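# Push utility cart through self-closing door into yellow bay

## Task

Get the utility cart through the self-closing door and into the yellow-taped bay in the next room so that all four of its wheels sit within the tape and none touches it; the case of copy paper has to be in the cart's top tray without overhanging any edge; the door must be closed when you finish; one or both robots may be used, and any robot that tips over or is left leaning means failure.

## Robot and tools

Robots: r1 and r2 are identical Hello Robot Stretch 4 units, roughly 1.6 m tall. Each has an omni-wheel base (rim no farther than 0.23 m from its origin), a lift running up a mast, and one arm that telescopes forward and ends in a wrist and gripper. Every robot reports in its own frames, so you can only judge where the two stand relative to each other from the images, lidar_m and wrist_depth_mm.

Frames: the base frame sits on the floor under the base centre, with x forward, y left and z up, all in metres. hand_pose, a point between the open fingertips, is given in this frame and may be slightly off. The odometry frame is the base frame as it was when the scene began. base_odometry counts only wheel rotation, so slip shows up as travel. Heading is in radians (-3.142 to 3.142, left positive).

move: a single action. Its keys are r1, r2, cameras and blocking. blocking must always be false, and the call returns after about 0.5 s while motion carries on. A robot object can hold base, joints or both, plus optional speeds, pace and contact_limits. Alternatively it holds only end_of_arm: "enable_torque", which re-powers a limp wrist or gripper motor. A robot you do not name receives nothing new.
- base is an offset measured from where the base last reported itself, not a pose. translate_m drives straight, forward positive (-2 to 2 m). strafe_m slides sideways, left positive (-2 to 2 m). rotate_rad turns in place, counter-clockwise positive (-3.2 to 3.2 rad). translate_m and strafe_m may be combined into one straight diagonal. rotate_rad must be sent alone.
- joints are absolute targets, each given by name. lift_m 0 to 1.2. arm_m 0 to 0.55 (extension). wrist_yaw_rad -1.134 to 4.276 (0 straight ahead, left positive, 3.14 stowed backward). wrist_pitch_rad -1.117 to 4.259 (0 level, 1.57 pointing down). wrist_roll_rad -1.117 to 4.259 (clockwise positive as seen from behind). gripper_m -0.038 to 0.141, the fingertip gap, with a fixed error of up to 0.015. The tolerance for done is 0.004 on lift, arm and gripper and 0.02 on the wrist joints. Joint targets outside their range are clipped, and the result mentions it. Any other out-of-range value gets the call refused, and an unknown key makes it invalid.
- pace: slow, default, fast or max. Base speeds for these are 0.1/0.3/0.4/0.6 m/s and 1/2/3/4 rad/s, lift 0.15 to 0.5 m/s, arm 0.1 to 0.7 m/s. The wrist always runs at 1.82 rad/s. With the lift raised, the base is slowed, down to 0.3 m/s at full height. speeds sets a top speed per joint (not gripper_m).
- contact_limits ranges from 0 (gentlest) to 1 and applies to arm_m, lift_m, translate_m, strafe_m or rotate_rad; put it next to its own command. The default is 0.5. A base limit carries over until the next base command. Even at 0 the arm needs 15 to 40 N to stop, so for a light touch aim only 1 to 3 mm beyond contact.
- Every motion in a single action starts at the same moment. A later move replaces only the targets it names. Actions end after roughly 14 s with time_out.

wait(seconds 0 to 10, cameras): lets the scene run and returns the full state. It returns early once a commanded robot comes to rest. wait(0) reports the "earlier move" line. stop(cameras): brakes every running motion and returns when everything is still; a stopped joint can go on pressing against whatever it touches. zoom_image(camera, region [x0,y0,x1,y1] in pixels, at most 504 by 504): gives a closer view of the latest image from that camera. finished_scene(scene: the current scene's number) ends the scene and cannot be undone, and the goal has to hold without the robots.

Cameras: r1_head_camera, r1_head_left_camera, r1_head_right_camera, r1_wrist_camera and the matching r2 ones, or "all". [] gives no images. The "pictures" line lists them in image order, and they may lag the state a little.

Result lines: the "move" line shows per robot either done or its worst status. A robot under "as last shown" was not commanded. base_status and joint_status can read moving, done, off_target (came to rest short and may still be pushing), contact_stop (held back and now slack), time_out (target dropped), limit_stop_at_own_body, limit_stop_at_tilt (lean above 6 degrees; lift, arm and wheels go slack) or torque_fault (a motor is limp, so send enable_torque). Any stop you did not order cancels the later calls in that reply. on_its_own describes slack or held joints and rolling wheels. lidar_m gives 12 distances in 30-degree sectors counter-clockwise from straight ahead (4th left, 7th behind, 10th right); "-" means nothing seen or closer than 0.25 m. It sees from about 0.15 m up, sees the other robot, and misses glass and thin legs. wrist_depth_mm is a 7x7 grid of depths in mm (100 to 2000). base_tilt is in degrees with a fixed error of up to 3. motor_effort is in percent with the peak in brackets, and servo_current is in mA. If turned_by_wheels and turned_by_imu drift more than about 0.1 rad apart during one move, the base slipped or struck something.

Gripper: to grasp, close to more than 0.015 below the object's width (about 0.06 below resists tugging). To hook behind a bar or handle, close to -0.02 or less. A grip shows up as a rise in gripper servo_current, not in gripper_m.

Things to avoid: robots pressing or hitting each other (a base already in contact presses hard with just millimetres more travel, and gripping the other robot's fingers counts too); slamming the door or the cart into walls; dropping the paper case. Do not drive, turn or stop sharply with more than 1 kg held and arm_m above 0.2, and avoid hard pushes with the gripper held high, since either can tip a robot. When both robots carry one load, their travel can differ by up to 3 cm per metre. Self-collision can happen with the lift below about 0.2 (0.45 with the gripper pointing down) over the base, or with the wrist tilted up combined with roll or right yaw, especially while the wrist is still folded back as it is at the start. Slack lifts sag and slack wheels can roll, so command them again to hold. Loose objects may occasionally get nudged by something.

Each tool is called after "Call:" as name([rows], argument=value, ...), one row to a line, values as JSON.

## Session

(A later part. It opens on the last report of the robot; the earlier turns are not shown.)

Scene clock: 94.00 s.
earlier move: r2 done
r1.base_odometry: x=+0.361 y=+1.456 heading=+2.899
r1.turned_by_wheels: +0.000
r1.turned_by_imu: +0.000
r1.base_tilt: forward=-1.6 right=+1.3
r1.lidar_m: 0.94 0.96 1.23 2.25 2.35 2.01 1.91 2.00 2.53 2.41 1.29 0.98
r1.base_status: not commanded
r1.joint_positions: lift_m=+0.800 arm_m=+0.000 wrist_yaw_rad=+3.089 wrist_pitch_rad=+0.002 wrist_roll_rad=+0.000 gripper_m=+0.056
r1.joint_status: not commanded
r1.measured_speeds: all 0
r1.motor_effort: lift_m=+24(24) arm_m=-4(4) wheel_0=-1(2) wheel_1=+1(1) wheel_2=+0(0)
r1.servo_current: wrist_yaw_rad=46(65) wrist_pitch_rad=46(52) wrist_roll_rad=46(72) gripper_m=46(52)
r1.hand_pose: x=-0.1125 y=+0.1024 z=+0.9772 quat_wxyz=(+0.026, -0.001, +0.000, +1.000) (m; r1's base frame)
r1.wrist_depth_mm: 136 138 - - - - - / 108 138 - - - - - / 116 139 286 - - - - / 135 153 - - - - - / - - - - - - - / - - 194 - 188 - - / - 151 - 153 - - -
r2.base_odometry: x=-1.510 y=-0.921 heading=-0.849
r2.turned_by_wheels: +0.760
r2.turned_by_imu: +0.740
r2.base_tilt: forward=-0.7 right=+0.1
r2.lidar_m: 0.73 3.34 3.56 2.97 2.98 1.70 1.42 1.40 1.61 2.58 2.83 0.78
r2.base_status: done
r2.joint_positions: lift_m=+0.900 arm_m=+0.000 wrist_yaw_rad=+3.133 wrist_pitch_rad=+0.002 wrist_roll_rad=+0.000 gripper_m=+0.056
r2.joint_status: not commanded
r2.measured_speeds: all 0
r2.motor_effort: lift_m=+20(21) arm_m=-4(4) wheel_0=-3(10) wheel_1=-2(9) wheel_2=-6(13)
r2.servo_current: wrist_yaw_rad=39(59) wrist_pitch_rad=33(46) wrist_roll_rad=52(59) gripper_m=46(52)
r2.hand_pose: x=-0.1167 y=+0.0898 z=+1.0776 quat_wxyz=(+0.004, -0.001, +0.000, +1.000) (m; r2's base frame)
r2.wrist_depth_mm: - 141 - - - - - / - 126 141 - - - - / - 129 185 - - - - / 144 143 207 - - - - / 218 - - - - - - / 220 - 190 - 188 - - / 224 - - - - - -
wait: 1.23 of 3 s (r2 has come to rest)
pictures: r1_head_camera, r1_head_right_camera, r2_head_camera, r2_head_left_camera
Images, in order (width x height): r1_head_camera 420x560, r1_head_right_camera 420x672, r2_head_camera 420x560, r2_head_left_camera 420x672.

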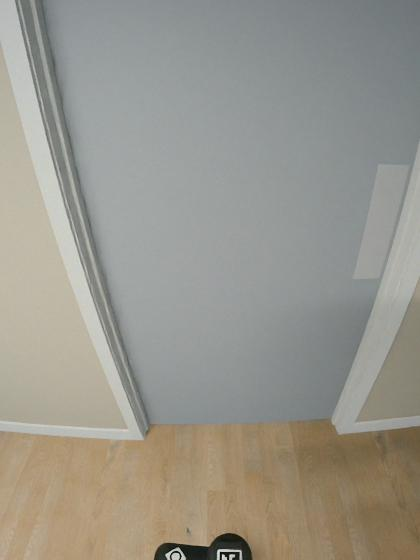

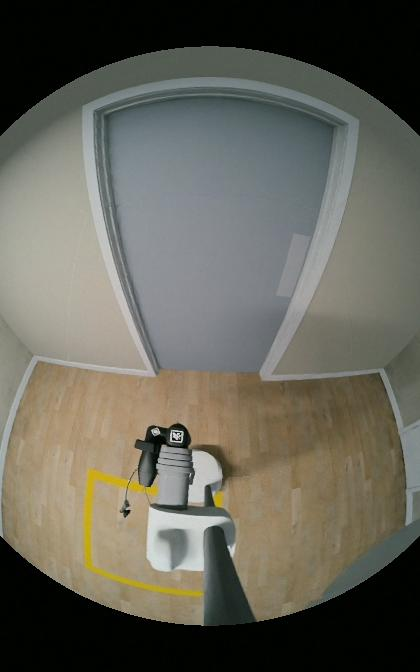

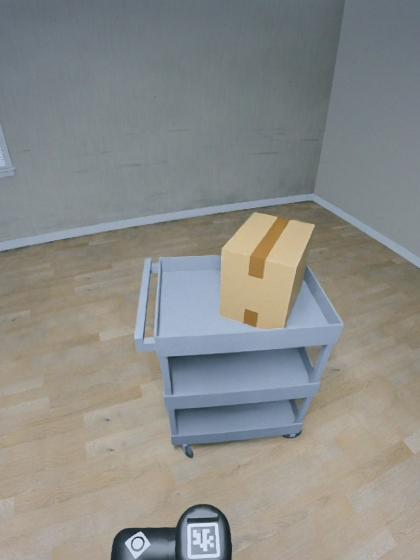

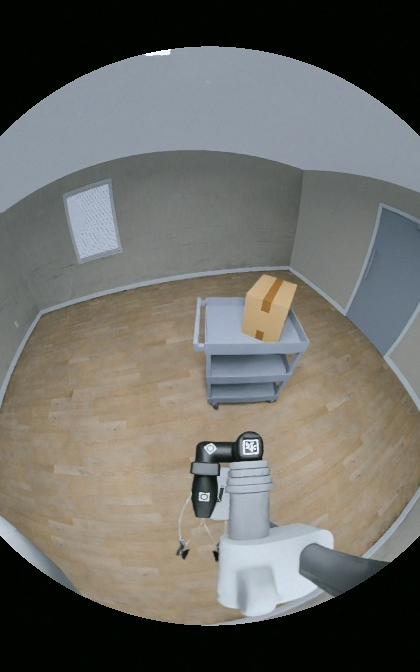

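Call:
move(blocking=false, r2={"base":{"rotate_rad":-1.26}}, cameras=[])

Call:
wait(seconds=3, cameras=["r2_head_camera","r2_head_left_camera"])

Call:
move(blocking=false, r2={"base":{"translate_m":1.5},"joints":{"wrist_yaw_rad":0,"gripper_m":0.12,"lift_m":0.85},"pace":"fast"}, cameras=[])

Call:
wait(seconds=6, cameras=["r2_head_camera","r2_head_left_camera"])

Scene clock: 165.57 s.
move: r2 moving
r1: as last shown
r1.lidar_m: 0.92 0.95 1.25 2.25 2.30 2.00 1.90 2.00 2.55 2.45 1.26 1.00
r1.servo_current: wrist_yaw_rad=59(59) wrist_pitch_rad=46(46) wrist_roll_rad=46(59) gripper_m=46(46)
r1.wrist_depth_mm: 136 138 - - - - - / 108 138 - - - - - / 115 139 286 - - - - / 135 153 - - - - - / - - - - - - - / - - 193 - 187 - - / - 151 - 154 - - -
r2.base_odometry: x=-1.510 y=-0.921 heading=-1.087
r2.turned_by_wheels: -0.238
r2.turned_by_imu: -0.230
r2.base_tilt: forward=-0.6 right=+0.0
r2.lidar_m: 0.75 0.71 3.42 3.09 2.96 2.12 1.49 1.39 1.47 1.96 2.84 0.86
r2.base_status: rotate_rad moving
r2.joint_positions: lift_m=+0.900 arm_m=+0.000 wrist_yaw_rad=+3.133 wrist_pitch_rad=+0.002 wrist_roll_rad=+0.000 gripper_m=+0.056
r2.joint_status: not commanded
r2.measured_speeds: translate_m=+0.000 strafe_m=-0.001 rotate_rad=-0.922 lift_m=+0.000 arm_m=+0.000 wrist_yaw_rad=+0.000 wrist_pitch_rad=+0.000 wrist_roll_rad=+0.000
r2.motor_effort: lift_m=+20(20) arm_m=-4(4) wheel_0=+5(11) wheel_1=+10(10) wheel_2=+9(10)
r2.servo_current: wrist_yaw_rad=33(46) wrist_pitch_rad=39(39) wrist_roll_rad=39(59) gripper_m=46(59)
r2.hand_pose: x=-0.1167 y=+0.0898 z=+1.0776 quat_wxyz=(+0.004, -0.001, +0.000, +1.000) (m; r2's base frame)
r2.wrist_depth_mm: - 141 - - - - - / - 126 141 - - - - / - 129 184 - - - - / 144 143 217 - - - - / 220 - - - - - - / 220 - 189 - 190 - - / 225 - - - - - -
pictures: none
No camera images: "cameras" was empty.

Scene clock: 167.00 s.
earlier move: r2 done
r1.base_odometry: x=+0.361 y=+1.456 heading=+2.899
r1.turned_by_wheels: +0.000
r1.turned_by_imu: +0.000
r1.base_tilt: forward=-1.6 right=+1.3
r1.lidar_m: 0.93 0.93 1.25 2.27 2.36 1.98 1.91 2.00 2.52 2.45 1.28 1.00
r1.base_status: not commanded
r1.joint_positions: lift_m=+0.800 arm_m=+0.000 wrist_yaw_rad=+3.089 wrist_pitch_rad=+0.002 wrist_roll_rad=+0.000 gripper_m=+0.056
r1.joint_status: not commanded
r1.measured_speeds: all 0
r1.motor_effort: lift_m=+24(24) arm_m=-4(4) wheel_0=-1(2) wheel_1=+1(1) wheel_2=+0(1)
r1.servo_current: wrist_yaw_rad=52(72) wrist_pitch_rad=39(52) wrist_roll_rad=33(72) gripper_m=46(46)
r1.hand_pose: x=-0.1125 y=+0.1024 z=+0.9772 quat_wxyz=(+0.026, -0.001, +0.000, +1.000) (m; r1's base frame)
r1.wrist_depth_mm: 136 138 - - - - - / 108 138 - - - - - / 115 139 287 - - - - / 135 153 - - - - - / - - - - - - - / - - 194 - 187 - - / - 151 - 154 - - -
r2.base_odometry: x=-1.510 y=-0.921 heading=-2.109
r2.turned_by_wheels: -1.021
r2.turned_by_imu: -0.994
r2.base_tilt: forward=-0.7 right=+0.0
r2.lidar_m: 2.82 0.86 0.74 0.73 3.48 3.11 2.99 2.01 1.49 1.40 1.45 2.02
r2.base_status: done
r2.joint_positions: lift_m=+0.900 arm_m=+0.000 wrist_yaw_rad=+3.133 wrist_pitch_rad=+0.002 wrist_roll_rad=+0.000 gripper_m=+0.056
r2.joint_status: not commanded
r2.measured_speeds: all 0
r2.motor_effort: lift_m=+20(20) arm_m=-4(4) wheel_0=+3(11) wheel_1=+3(10) wheel_2=+3(11)
r2.servo_current: wrist_yaw_rad=52(65) wrist_pitch_rad=39(46) wrist_roll_rad=59(59) gripper_m=46(59)
r2.hand_pose: x=-0.1167 y=+0.0898 z=+1.0776 quat_wxyz=(+0.004, -0.001, +0.000, +1.000) (m; r2's base frame)
r2.wrist_depth_mm: - 141 - - - - - / - 126 151 - - - - / - 129 185 - - - - / 144 143 265 - - - - / 230 - - - - - - / 228 - 196 - 190 - - / 225 - - - - - -
wait: 1.43 of 3 s (r2 has come to rest)
pictures: r2_head_camera, r2_head_left_camera
Images, in order (width x height): r2_head_camera 420x560, r2_head_left_camera 420x672.

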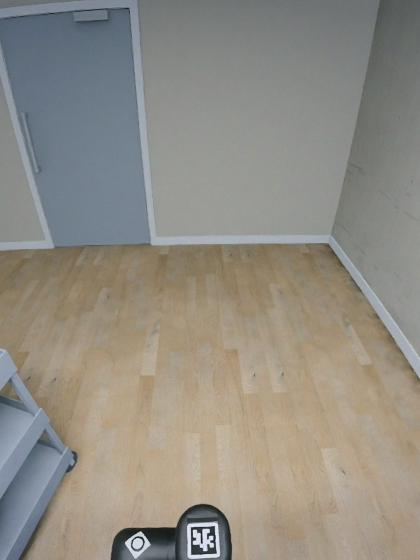

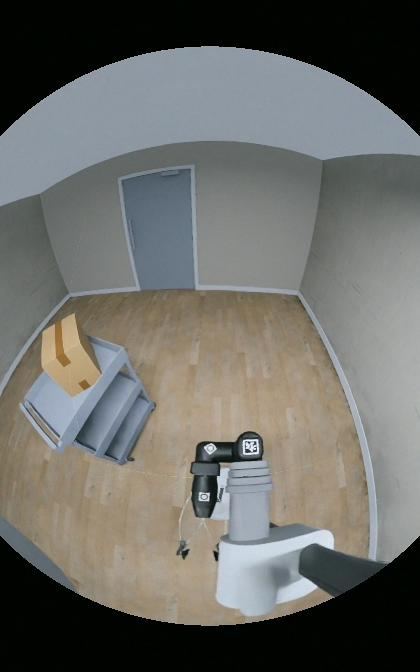

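Scene clock: 167.50 s.
move: r2 moving
r1: as last shown
r1.base_tilt: forward=-1.6 right=+1.2
r1.lidar_m: 0.94 0.96 1.23 2.26 2.37 2.00 1.89 1.99 2.54 2.44 1.28 0.97
r1.motor_effort: lift_m=+24(24) arm_m=-4(4) wheel_0=-1(2) wheel_1=+1(1) wheel_2=+0(0)
r1.servo_current: wrist_yaw_rad=52(59) wrist_pitch_rad=39(52) wrist_roll_rad=65(65) gripper_m=39(46)
r1.wrist_depth_mm: 136 138 - - - - - / 109 138 - - - - - / 116 139 286 - - - - / 135 153 - - - - - / - - - - - - - / - - 194 - 187 - - / - 151 - 153 - - -
r2.base_odometry: x=-1.531 y=-0.956 heading=-2.108
r2.turned_by_wheels: +0.000
r2.turned_by_imu: +0.000
r2.base_tilt: forward=-0.7 right=+0.1
r2.lidar_m: 2.81 0.85 0.72 0.74 3.49 3.16 3.04 2.02 1.48 1.39 1.46 2.01
r2.base_status: translate_m moving
r2.joint_positions: lift_m=+0.854 arm_m=+0.000 wrist_yaw_rad=+2.522 wrist_pitch_rad=+0.002 wrist_roll_rad=+0.000 gripper_m=+0.075
r2.joint_status: lift_m moving; wrist_yaw_rad moving; gripper_m moving
r2.measured_speeds: translate_m=+0.156 strafe_m=-0.001 rotate_rad=-0.006 lift_m=-0.073 arm_m=+0.000 wrist_yaw_rad=-1.729 wrist_pitch_rad=+0.000 wrist_roll_rad=+0.000
r2.motor_effort: lift_m=+13(19) arm_m=-4(4) wheel_0=+8(13) wheel_1=+8(8) wheel_2=-13(14)
r2.servo_current: wrist_yaw_rad=98(124) wrist_pitch_rad=39(46) wrist_roll_rad=46(52) gripper_m=91(111)
r2.hand_pose: x=-0.0132 y=+0.2386 z=+1.0323 quat_wxyz=(+0.305, -0.001, +0.000, +0.952) (m; r2's base frame)
r2.wrist_depth_mm: - - - - - - - / - - - - - - - / - - - - - - - / - - - - - - - / - - - - - - - / - - 190 - 190 - - / - - - - - - -
pictures: none
No camera images: "cameras" was empty.

Scene clock: 172.33 s.
earlier move: r2 done
r1.base_odometry: x=+0.361 y=+1.456 heading=+2.899
r1.turned_by_wheels: +0.000
r1.turned_by_imu: +0.000
r1.base_tilt: forward=-1.6 right=+1.3
r1.lidar_m: 0.92 0.94 1.25 2.26 2.35 2.02 1.90 2.01 2.53 2.45 1.29 0.98
r1.base_status: not commanded
r1.joint_positions: lift_m=+0.800 arm_m=+0.000 wrist_yaw_rad=+3.089 wrist_pitch_rad=+0.002 wrist_roll_rad=+0.000 gripper_m=+0.056
r1.joint_status: not commanded
r1.measured_speeds: all 0
r1.motor_effort: lift_m=+24(24) arm_m=-4(4) wheel_0=-1(2) wheel_1=+1(1) wheel_2=+0(1)
r1.servo_current: wrist_yaw_rad=39(72) wrist_pitch_rad=39(52) wrist_roll_rad=46(72) gripper_m=46(46)
r1.hand_pose: x=-0.1125 y=+0.1024 z=+0.9772 quat_wxyz=(+0.026, -0.001, +0.000, +1.000) (m; r1's base frame)
r1.wrist_depth_mm: 136 138 - - - - - / 109 138 - - - - - / 116 139 289 - - - - / 135 153 - - - - - / - - - - - - - / - - 193 - 187 - - / - 151 - 153 - - -
r2.base_odometry: x=-2.278 y=-2.210 heading=-2.108
r2.turned_by_wheels: +0.000
r2.turned_by_imu: +0.002
r2.base_tilt: forward=-0.8 right=+0.1
r2.lidar_m: 1.35 1.40 1.89 3.34 1.05 0.97 - 2.00 1.46 1.41 1.48 1.39
r2.base_status: done
r2.joint_positions: lift_m=+0.850 arm_m=+0.000 wrist_yaw_rad=+0.003 wrist_pitch_rad=+0.002 wrist_roll_rad=+0.000 gripper_m=+0.120
r2.joint_status: all done
r2.measured_speeds: all 0
r2.motor_effort: lift_m=+15(19) arm_m=-4(4) wheel_0=+4(14) wheel_1=+4(9) wheel_2=-2(16)
r2.servo_current: wrist_yaw_rad=46(150) wrist_pitch_rad=39(46) wrist_roll_rad=46(65) gripper_m=52(117)
r2.hand_pose: x=+0.4596 y=-0.0866 z=+1.0280 quat_wxyz=(+1.000, +0.000, +0.001, +0.001) (m; r2's base frame)
r2.wrist_depth_mm: - - - - - - - / - - - - - - - / - - - - - - - / - - - - - - - / - - - - - - - / - 185 189 - 185 - - / - - - - - - -
wait: 4.83 of 6 s (r2 has come to rest)
pictures: r2_head_camera, r2_head_left_camera
Images, in order (width x height): r2_head_camera 420x560, r2_head_left_camera 420x672.

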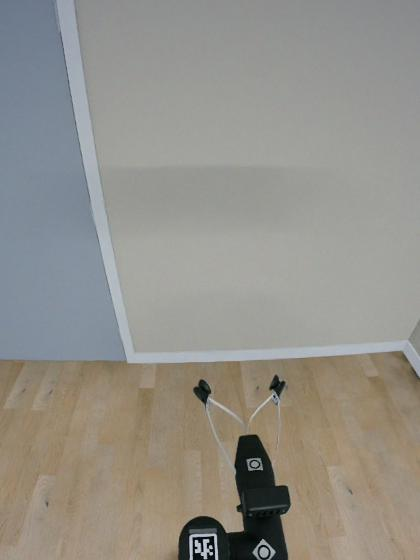

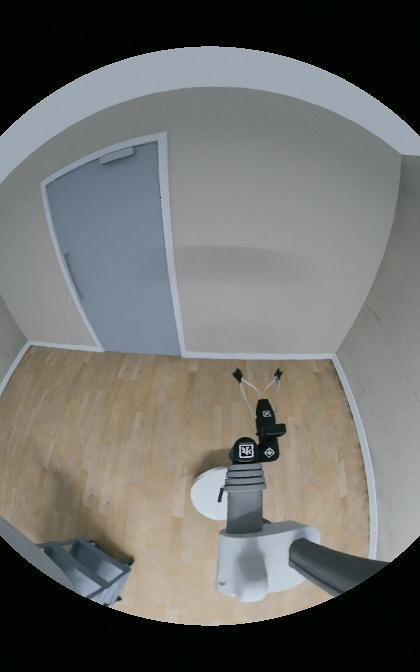

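Call:
move(blocking=false, r2={"base":{"strafe_m":1.4},"pace":"fast"}, cameras=[])

Call:
wait(seconds=7, cameras=["r2_head_camera","r2_head_left_camera","r2_wrist_camera"])

Scene clock: 181.93 s.
move: r2 moving
r1: as last shown
r1.lidar_m: 0.94 0.94 1.23 2.27 2.34 2.01 1.89 1.99 2.53 2.44 1.27 0.98
r1.motor_effort: lift_m=+24(24) arm_m=-4(4) wheel_0=-1(1) wheel_1=+1(1) wheel_2=+0(0)
r1.servo_current: wrist_yaw_rad=52(65) wrist_pitch_rad=39(52) wrist_roll_rad=46(65) gripper_m=39(46)
r1.wrist_depth_mm: 136 138 - - - - - / 108 138 - - - - - / 116 139 285 - - - - / 134 152 - - - - - / - - - - - - - / - - 193 - 188 - - / - 151 - 153 - - -
r2.base_odometry: x=-2.236 y=-2.234 heading=-2.108
r2.turned_by_wheels: +0.000
r2.turned_by_imu: +0.001
r2.base_tilt: forward=-0.7 right=+0.1
r2.lidar_m: 1.34 1.41 1.86 3.30 1.05 0.95 - 2.08 1.51 1.45 1.52 1.41
r2.base_status: strafe_m moving
r2.joint_positions: lift_m=+0.850 arm_m=+0.000 wrist_yaw_rad=+0.003 wrist_pitch_rad=+0.002 wrist_roll_rad=+0.000 gripper_m=+0.120
r2.joint_status: not commanded
r2.measured_speeds: translate_m=+0.000 strafe_m=+0.190 rotate_rad=+0.001 lift_m=+0.000 arm_m=+0.000 wrist_yaw_rad=+0.000 wrist_pitch_rad=+0.000 wrist_roll_rad=+0.000
r2.motor_effort: lift_m=+15(15) arm_m=-4(4) wheel_0=-10(14) wheel_1=+12(13) wheel_2=-1(2)
r2.servo_current: wrist_yaw_rad=46(59) wrist_pitch_rad=46(52) wrist_roll_rad=46(59) gripper_m=52(59)
r2.hand_pose: x=+0.4596 y=-0.0866 z=+1.0280 quat_wxyz=(+1.000, +0.000, +0.001, +0.001) (m; r2's base frame)
r2.wrist_depth_mm: - - - - - - - / - - - - - - - / - - - - - - - / - - - - - - - / - - - - - - - / - 186 189 - 185 - - / - - - - - - -
pictures: none
No camera images: "cameras" was empty.

Scene clock: 186.27 s.
earlier move: r2 done
r1.base_odometry: x=+0.361 y=+1.456 heading=+2.899
r1.turned_by_wheels: +0.000
r1.turned_by_imu: +0.000
r1.base_tilt: forward=-1.6 right=+1.3
r1.lidar_m: 0.94 0.97 1.21 2.26 2.34 1.97 1.91 2.00 2.50 2.44 1.26 1.01
r1.base_status: not commanded
r1.joint_positions: lift_m=+0.800 arm_m=+0.000 wrist_yaw_rad=+3.089 wrist_pitch_rad=+0.002 wrist_roll_rad=+0.000 gripper_m=+0.056
r1.joint_status: not commanded
r1.measured_speeds: all 0
r1.motor_effort: lift_m=+24(24) arm_m=-4(4) wheel_0=-1(2) wheel_1=+1(1) wheel_2=+0(0)
r1.servo_current: wrist_yaw_rad=52(65) wrist_pitch_rad=39(52) wrist_roll_rad=39(65) gripper_m=46(52)
r1.hand_pose: x=-0.1125 y=+0.1024 z=+0.9772 quat_wxyz=(+0.026, -0.001, +0.000, +1.000) (m; r1's base frame)
r1.wrist_depth_mm: 136 138 - - - - - / 109 138 - - - - - / 115 139 285 - - - - / 135 153 - - - - - / - - - - - - - / - - 194 - 187 - - / - 151 - 153 - - -
r2.base_odometry: x=-1.075 y=-2.926 heading=-2.108
r2.turned_by_wheels: +0.000
r2.turned_by_imu: +0.000
r2.base_tilt: forward=-0.7 right=+0.1
r2.lidar_m: 1.30 1.42 1.92 1.92 2.06 2.79 1.10 0.76 1.13 2.79 1.94 1.40
r2.base_status: done
r2.joint_positions: lift_m=+0.850 arm_m=+0.000 wrist_yaw_rad=+0.003 wrist_pitch_rad=+0.002 wrist_roll_rad=+0.000 gripper_m=+0.120
r2.joint_status: not commanded
r2.measured_speeds: all 0
r2.motor_effort: lift_m=+15(15) arm_m=-4(4) wheel_0=-1(14) wheel_1=+1(15) wheel_2=+0(2)
r2.servo_current: wrist_yaw_rad=46(65) wrist_pitch_rad=46(52) wrist_roll_rad=46(65) gripper_m=59(59)
r2.hand_pose: x=+0.4596 y=-0.0866 z=+1.0280 quat_wxyz=(+1.000, +0.000, +0.001, +0.001) (m; r2's base frame)
r2.wrist_depth_mm: - - - - - - - / - - - - - - - / - - - - - - - / - - - - - - - / - - - - - - - / - 186 190 - 186 - - / - - - - - - -
wait: 4.33 of 7 s (r2 has come to rest)
pictures: r2_head_camera, r2_head_left_camera, r2_wrist_camera
Images, in order (width x height): r2_head_camera 420x560, r2_head_left_camera 420x672, r2_wrist_camera 616x392.

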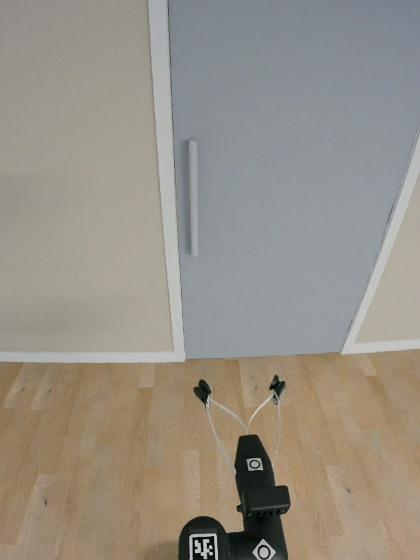

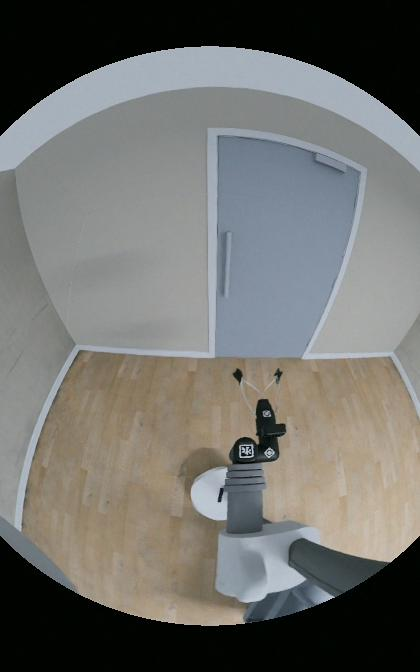

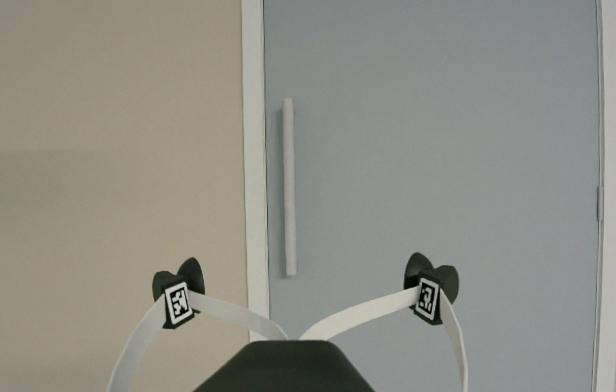

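Call:
move(blocking=false, r2={"base":{"translate_m":0.58,"strafe_m":0.025},"joints":{"lift_m":0.74}}, cameras=[])

Call:
wait(seconds=5, cameras=["r2_head_camera","r2_head_left_camera","r2_wrist_camera"])

Scene clock: 220.43 s.
move: r2 moving
r1: as last shown
r1.turned_by_imu: -0.001
r1.lidar_m: 0.92 0.97 1.19 2.26 2.34 2.01 1.90 2.01 2.51 2.45 1.28 1.00
r1.servo_current: wrist_yaw_rad=52(59) wrist_pitch_rad=46(46) wrist_roll_rad=59(59) gripper_m=39(46)
r1.wrist_depth_mm: 136 138 - - - - - / 108 138 - - - - - / 115 138 286 - - - - / 134 152 - - - - - / - - - - - - - / - - 193 - 187 - - / - 150 - 153 - - -
r2.base_odometry: x=-1.090 y=-2.953 heading=-2.108
r2.turned_by_wheels: +0.000
r2.turned_by_imu: +0.002
r2.base_tilt: forward=-0.6 right=+0.1
r2.lidar_m: 1.24 1.36 1.88 1.94 2.04 2.79 1.09 0.78 2.93 2.80 1.89 1.36
r2.base_status: translate_m moving; strafe_m moving
r2.joint_positions: lift_m=+0.812 arm_m=+0.000 wrist_yaw_rad=+0.003 wrist_pitch_rad=+0.002 wrist_roll_rad=+0.000 gripper_m=+0.120
r2.joint_status: lift_m moving
r2.measured_speeds: translate_m=+0.122 strafe_m=+0.004 rotate_rad=-0.001 lift_m=-0.146 arm_m=+0.000 wrist_yaw_rad=+0.000 wrist_pitch_rad=+0.000 wrist_roll_rad=+0.000
r2.motor_effort: lift_m=+15(15) arm_m=-4(4) wheel_0=+5(8) wheel_1=+8(9) wheel_2=-13(13)
r2.servo_current: wrist_yaw_rad=39(59) wrist_pitch_rad=39(39) wrist_roll_rad=46(59) gripper_m=52(52)
r2.hand_pose: x=+0.4596 y=-0.0866 z=+0.9901 quat_wxyz=(+1.000, +0.000, +0.001, +0.001) (m; r2's base frame)
r2.wrist_depth_mm: - - - - - - - / - - - - - - - / - - - - - - - / - - - - - - - / - - - - - - - / - 186 190 - 186 - - / - - - - - - -
pictures: none
No camera images: "cameras" was empty.

Scene clock: 223.37 s.
earlier move: r2 done
r1.base_odometry: x=+0.361 y=+1.456 heading=+2.899
r1.turned_by_wheels: +0.000
r1.turned_by_imu: +0.000
r1.base_tilt: forward=-1.6 right=+1.3
r1.lidar_m: 0.94 0.96 1.21 2.27 2.36 2.01 1.91 2.00 2.50 2.42 1.24 1.00
r1.base_status: not commanded
r1.joint_positions: lift_m=+0.800 arm_m=+0.000 wrist_yaw_rad=+3.089 wrist_pitch_rad=+0.002 wrist_roll_rad=+0.000 gripper_m=+0.056
r1.joint_status: not commanded
r1.measured_speeds: all 0
r1.motor_effort: lift_m=+24(24) arm_m=-4(4) wheel_0=-1(2) wheel_1=+1(1) wheel_2=+0(1)
r1.servo_current: wrist_yaw_rad=33(72) wrist_pitch_rad=52(52) wrist_roll_rad=46(65) gripper_m=46(52)
r1.hand_pose: x=-0.1125 y=+0.1024 z=+0.9772 quat_wxyz=(+0.026, -0.001, +0.000, +1.000) (m; r1's base frame)
r1.wrist_depth_mm: 136 138 - - - - - / 108 138 - - - - - / 116 139 286 - - - - / 135 153 - - - - - / - - - - - - - / - - 194 - 187 - - / - 151 - 153 - - -
r2.base_odometry: x=-1.350 y=-3.437 heading=-2.108
r2.turned_by_wheels: +0.000
r2.turned_by_imu: +0.001
r2.base_tilt: forward=-0.7 right=+0.1
r2.lidar_m: 0.69 0.82 1.12 1.92 2.01 2.78 1.43 1.33 2.91 2.81 1.11 0.80
r2.base_status: done
r2.joint_positions: lift_m=+0.740 arm_m=+0.000 wrist_yaw_rad=+0.003 wrist_pitch_rad=+0.002 wrist_roll_rad=+0.000 gripper_m=+0.120
r2.joint_status: all done
r2.measured_speeds: all 0
r2.motor_effort: lift_m=+14(18) arm_m=-4(4) wheel_0=+4(11) wheel_1=+3(11) wheel_2=-4(14)
r2.servo_current: wrist_yaw_rad=52(65) wrist_pitch_rad=39(46) wrist_roll_rad=39(59) gripper_m=52(59)
r2.hand_pose: x=+0.4596 y=-0.0866 z=+0.9181 quat_wxyz=(+1.000, +0.000, +0.001, +0.001) (m; r2's base frame)
r2.wrist_depth_mm: - - 530 - - - - / - - 535 - - - - / - - 539 - - - - / - - 544 - - - - / - - 544 - - - - / - 185 196 - 186 - - / - - 554 - - - -
wait: 2.93 of 5 s (r2 has come to rest)
pictures: r2_head_camera, r2_head_left_camera, r2_wrist_camera
Images, in order (width x height): r2_head_camera 420x560, r2_head_left_camera 420x672, r2_wrist_camera 616x392.

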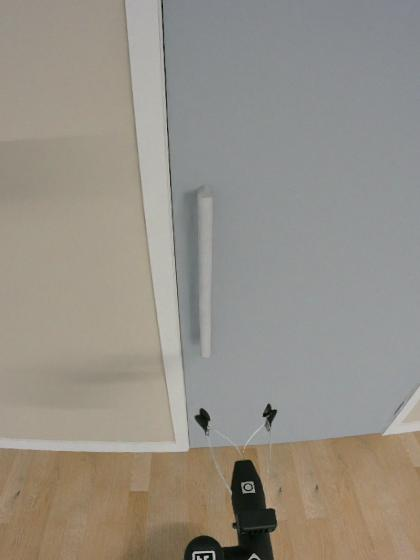

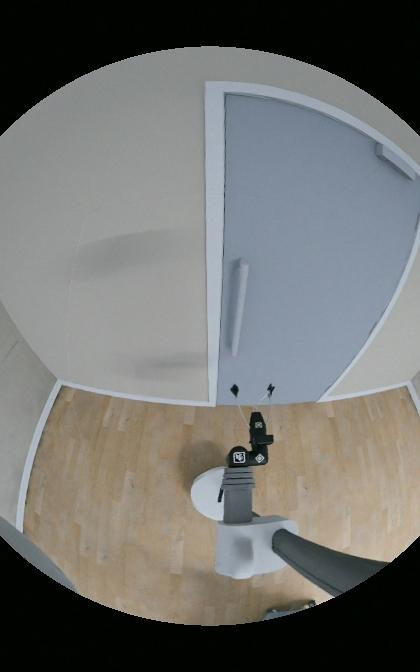

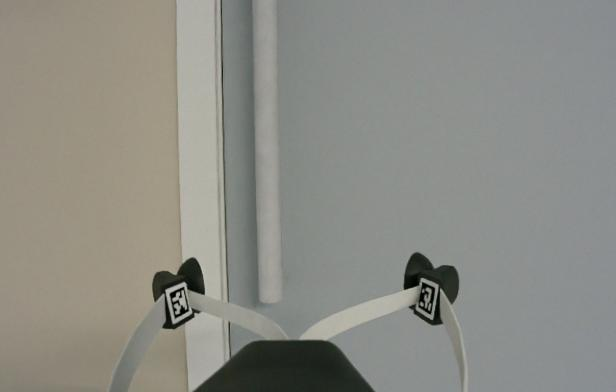

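Call:
move(blocking=false, r2={"base":{"strafe_m":0.05},"joints":{"lift_m":0.82}}, cameras=[])

Call:
wait(seconds=2, cameras=["r2_wrist_camera"])

Scene clock: 241.40 s.
move: r2 moving
r1: as last shown
r1.turned_by_imu: -0.001
r1.base_tilt: forward=-1.5 right=+1.3
r1.lidar_m: 0.92 0.97 1.22 2.27 2.37 2.00 1.90 2.00 2.52 2.43 1.30 0.99
r1.motor_effort: lift_m=+24(24) arm_m=-4(4) wheel_0=-1(1) wheel_1=+0(1) wheel_2=+0(0)
r1.servo_current: wrist_yaw_rad=52(65) wrist_pitch_rad=52(52) wrist_roll_rad=39(52) gripper_m=39(46)
r1.wrist_depth_mm: 136 138 - - - - - / 108 138 - - - - - / 116 139 286 - - - - / 135 153 - - - - - / - - - - - - - / - - 195 - 187 - - / - 151 - 153 - - -
r2.base_odometry: x=-1.321 y=-3.454 heading=-2.108
r2.turned_by_wheels: +0.000
r2.turned_by_imu: +0.001
r2.base_tilt: forward=-0.6 right=+0.0
r2.lidar_m: 0.70 0.81 1.13 1.88 1.98 2.70 1.48 1.32 2.99 2.86 1.11 0.79
r2.base_status: strafe_m moving
r2.joint_positions: lift_m=+0.778 arm_m=+0.000 wrist_yaw_rad=+0.003 wrist_pitch_rad=+0.002 wrist_roll_rad=+0.000 gripper_m=+0.120
r2.joint_status: lift_m moving
r2.measured_speeds: translate_m=-0.001 strafe_m=+0.105 rotate_rad=+0.005 lift_m=+0.146 arm_m=+0.000 wrist_yaw_rad=+0.000 wrist_pitch_rad=+0.000 wrist_roll_rad=+0.000
r2.motor_effort: lift_m=+23(25) arm_m=-4(4) wheel_0=-5(10) wheel_1=+5(12) wheel_2=+1(3)
r2.servo_current: wrist_yaw_rad=39(52) wrist_pitch_rad=39(46) wrist_roll_rad=46(52) gripper_m=46(52)
r2.hand_pose: x=+0.4596 y=-0.0866 z=+0.9554 quat_wxyz=(+1.000, +0.000, +0.001, +0.001) (m; r2's base frame)
r2.wrist_depth_mm: - - 535 473 - - - / - - 539 466 - - - / - - 535 473 - - - / - - 544 480 - - - / - - 544 477 - - - / - 185 201 477 186 - - / - - 549 - - - -
pictures: none
No camera images: "cameras" was empty.

Scene clock: 242.20 s.
earlier move: r2 done
r1.base_odometry: x=+0.361 y=+1.456 heading=+2.899
r1.turned_by_wheels: +0.000
r1.turned_by_imu: +0.000
r1.base_tilt: forward=-1.6 right=+1.3
r1.lidar_m: 0.93 0.96 1.21 2.26 2.34 2.02 1.92 1.99 2.53 2.42 1.26 0.97
r1.base_status: not commanded
r1.joint_positions: lift_m=+0.800 arm_m=+0.000 wrist_yaw_rad=+3.089 wrist_pitch_rad=+0.002 wrist_roll_rad=+0.000 gripper_m=+0.056
r1.joint_status: not commanded
r1.measured_speeds: all 0
r1.motor_effort: lift_m=+24(24) arm_m=-4(4) wheel_0=-1(2) wheel_1=+1(1) wheel_2=+0(0)
r1.servo_current: wrist_yaw_rad=46(78) wrist_pitch_rad=46(52) wrist_roll_rad=52(52) gripper_m=39(46)
r1.hand_pose: x=-0.1125 y=+0.1024 z=+0.9772 quat_wxyz=(+0.026, -0.001, +0.000, +1.000) (m; r1's base frame)
r1.wrist_depth_mm: 136 138 - - - - - / 108 138 - - - - - / 116 139 286 - - - - / 134 152 - - - - - / - - - - - - - / - - 195 - 188 - - / - 151 - 153 - - -
r2.base_odometry: x=-1.308 y=-3.462 heading=-2.108
r2.turned_by_wheels: +0.000
r2.turned_by_imu: +0.000
r2.base_tilt: forward=-0.7 right=+0.1
r2.lidar_m: 0.72 0.80 1.14 1.86 1.96 2.68 1.53 1.30 2.98 2.87 1.09 0.80
r2.base_status: done
r2.joint_positions: lift_m=+0.820 arm_m=+0.000 wrist_yaw_rad=+0.003 wrist_pitch_rad=+0.002 wrist_roll_rad=+0.000 gripper_m=+0.120
r2.joint_status: all done
r2.measured_speeds: all 0
r2.motor_effort: lift_m=+21(25) arm_m=-4(4) wheel_0=-2(10) wheel_1=+2(12) wheel_2=+0(3)
r2.servo_current: wrist_yaw_rad=46(52) wrist_pitch_rad=39(46) wrist_roll_rad=46(59) gripper_m=52(52)
r2.hand_pose: x=+0.4596 y=-0.0866 z=+0.9975 quat_wxyz=(+1.000, +0.000, +0.001, +0.001) (m; r2's base frame)
r2.wrist_depth_mm: - - 530 459 - - - / - - 535 466 - - - / - - 539 473 - - - / - - 544 477 - - - / - - 544 484 - - - / - 185 201 469 185 - - / - - - - - - -
wait: 0.80 of 2 s (r2 has come to rest)
pictures: r2_wrist_camera
Images, in order (width x height): r2_wrist_camera 616x392.

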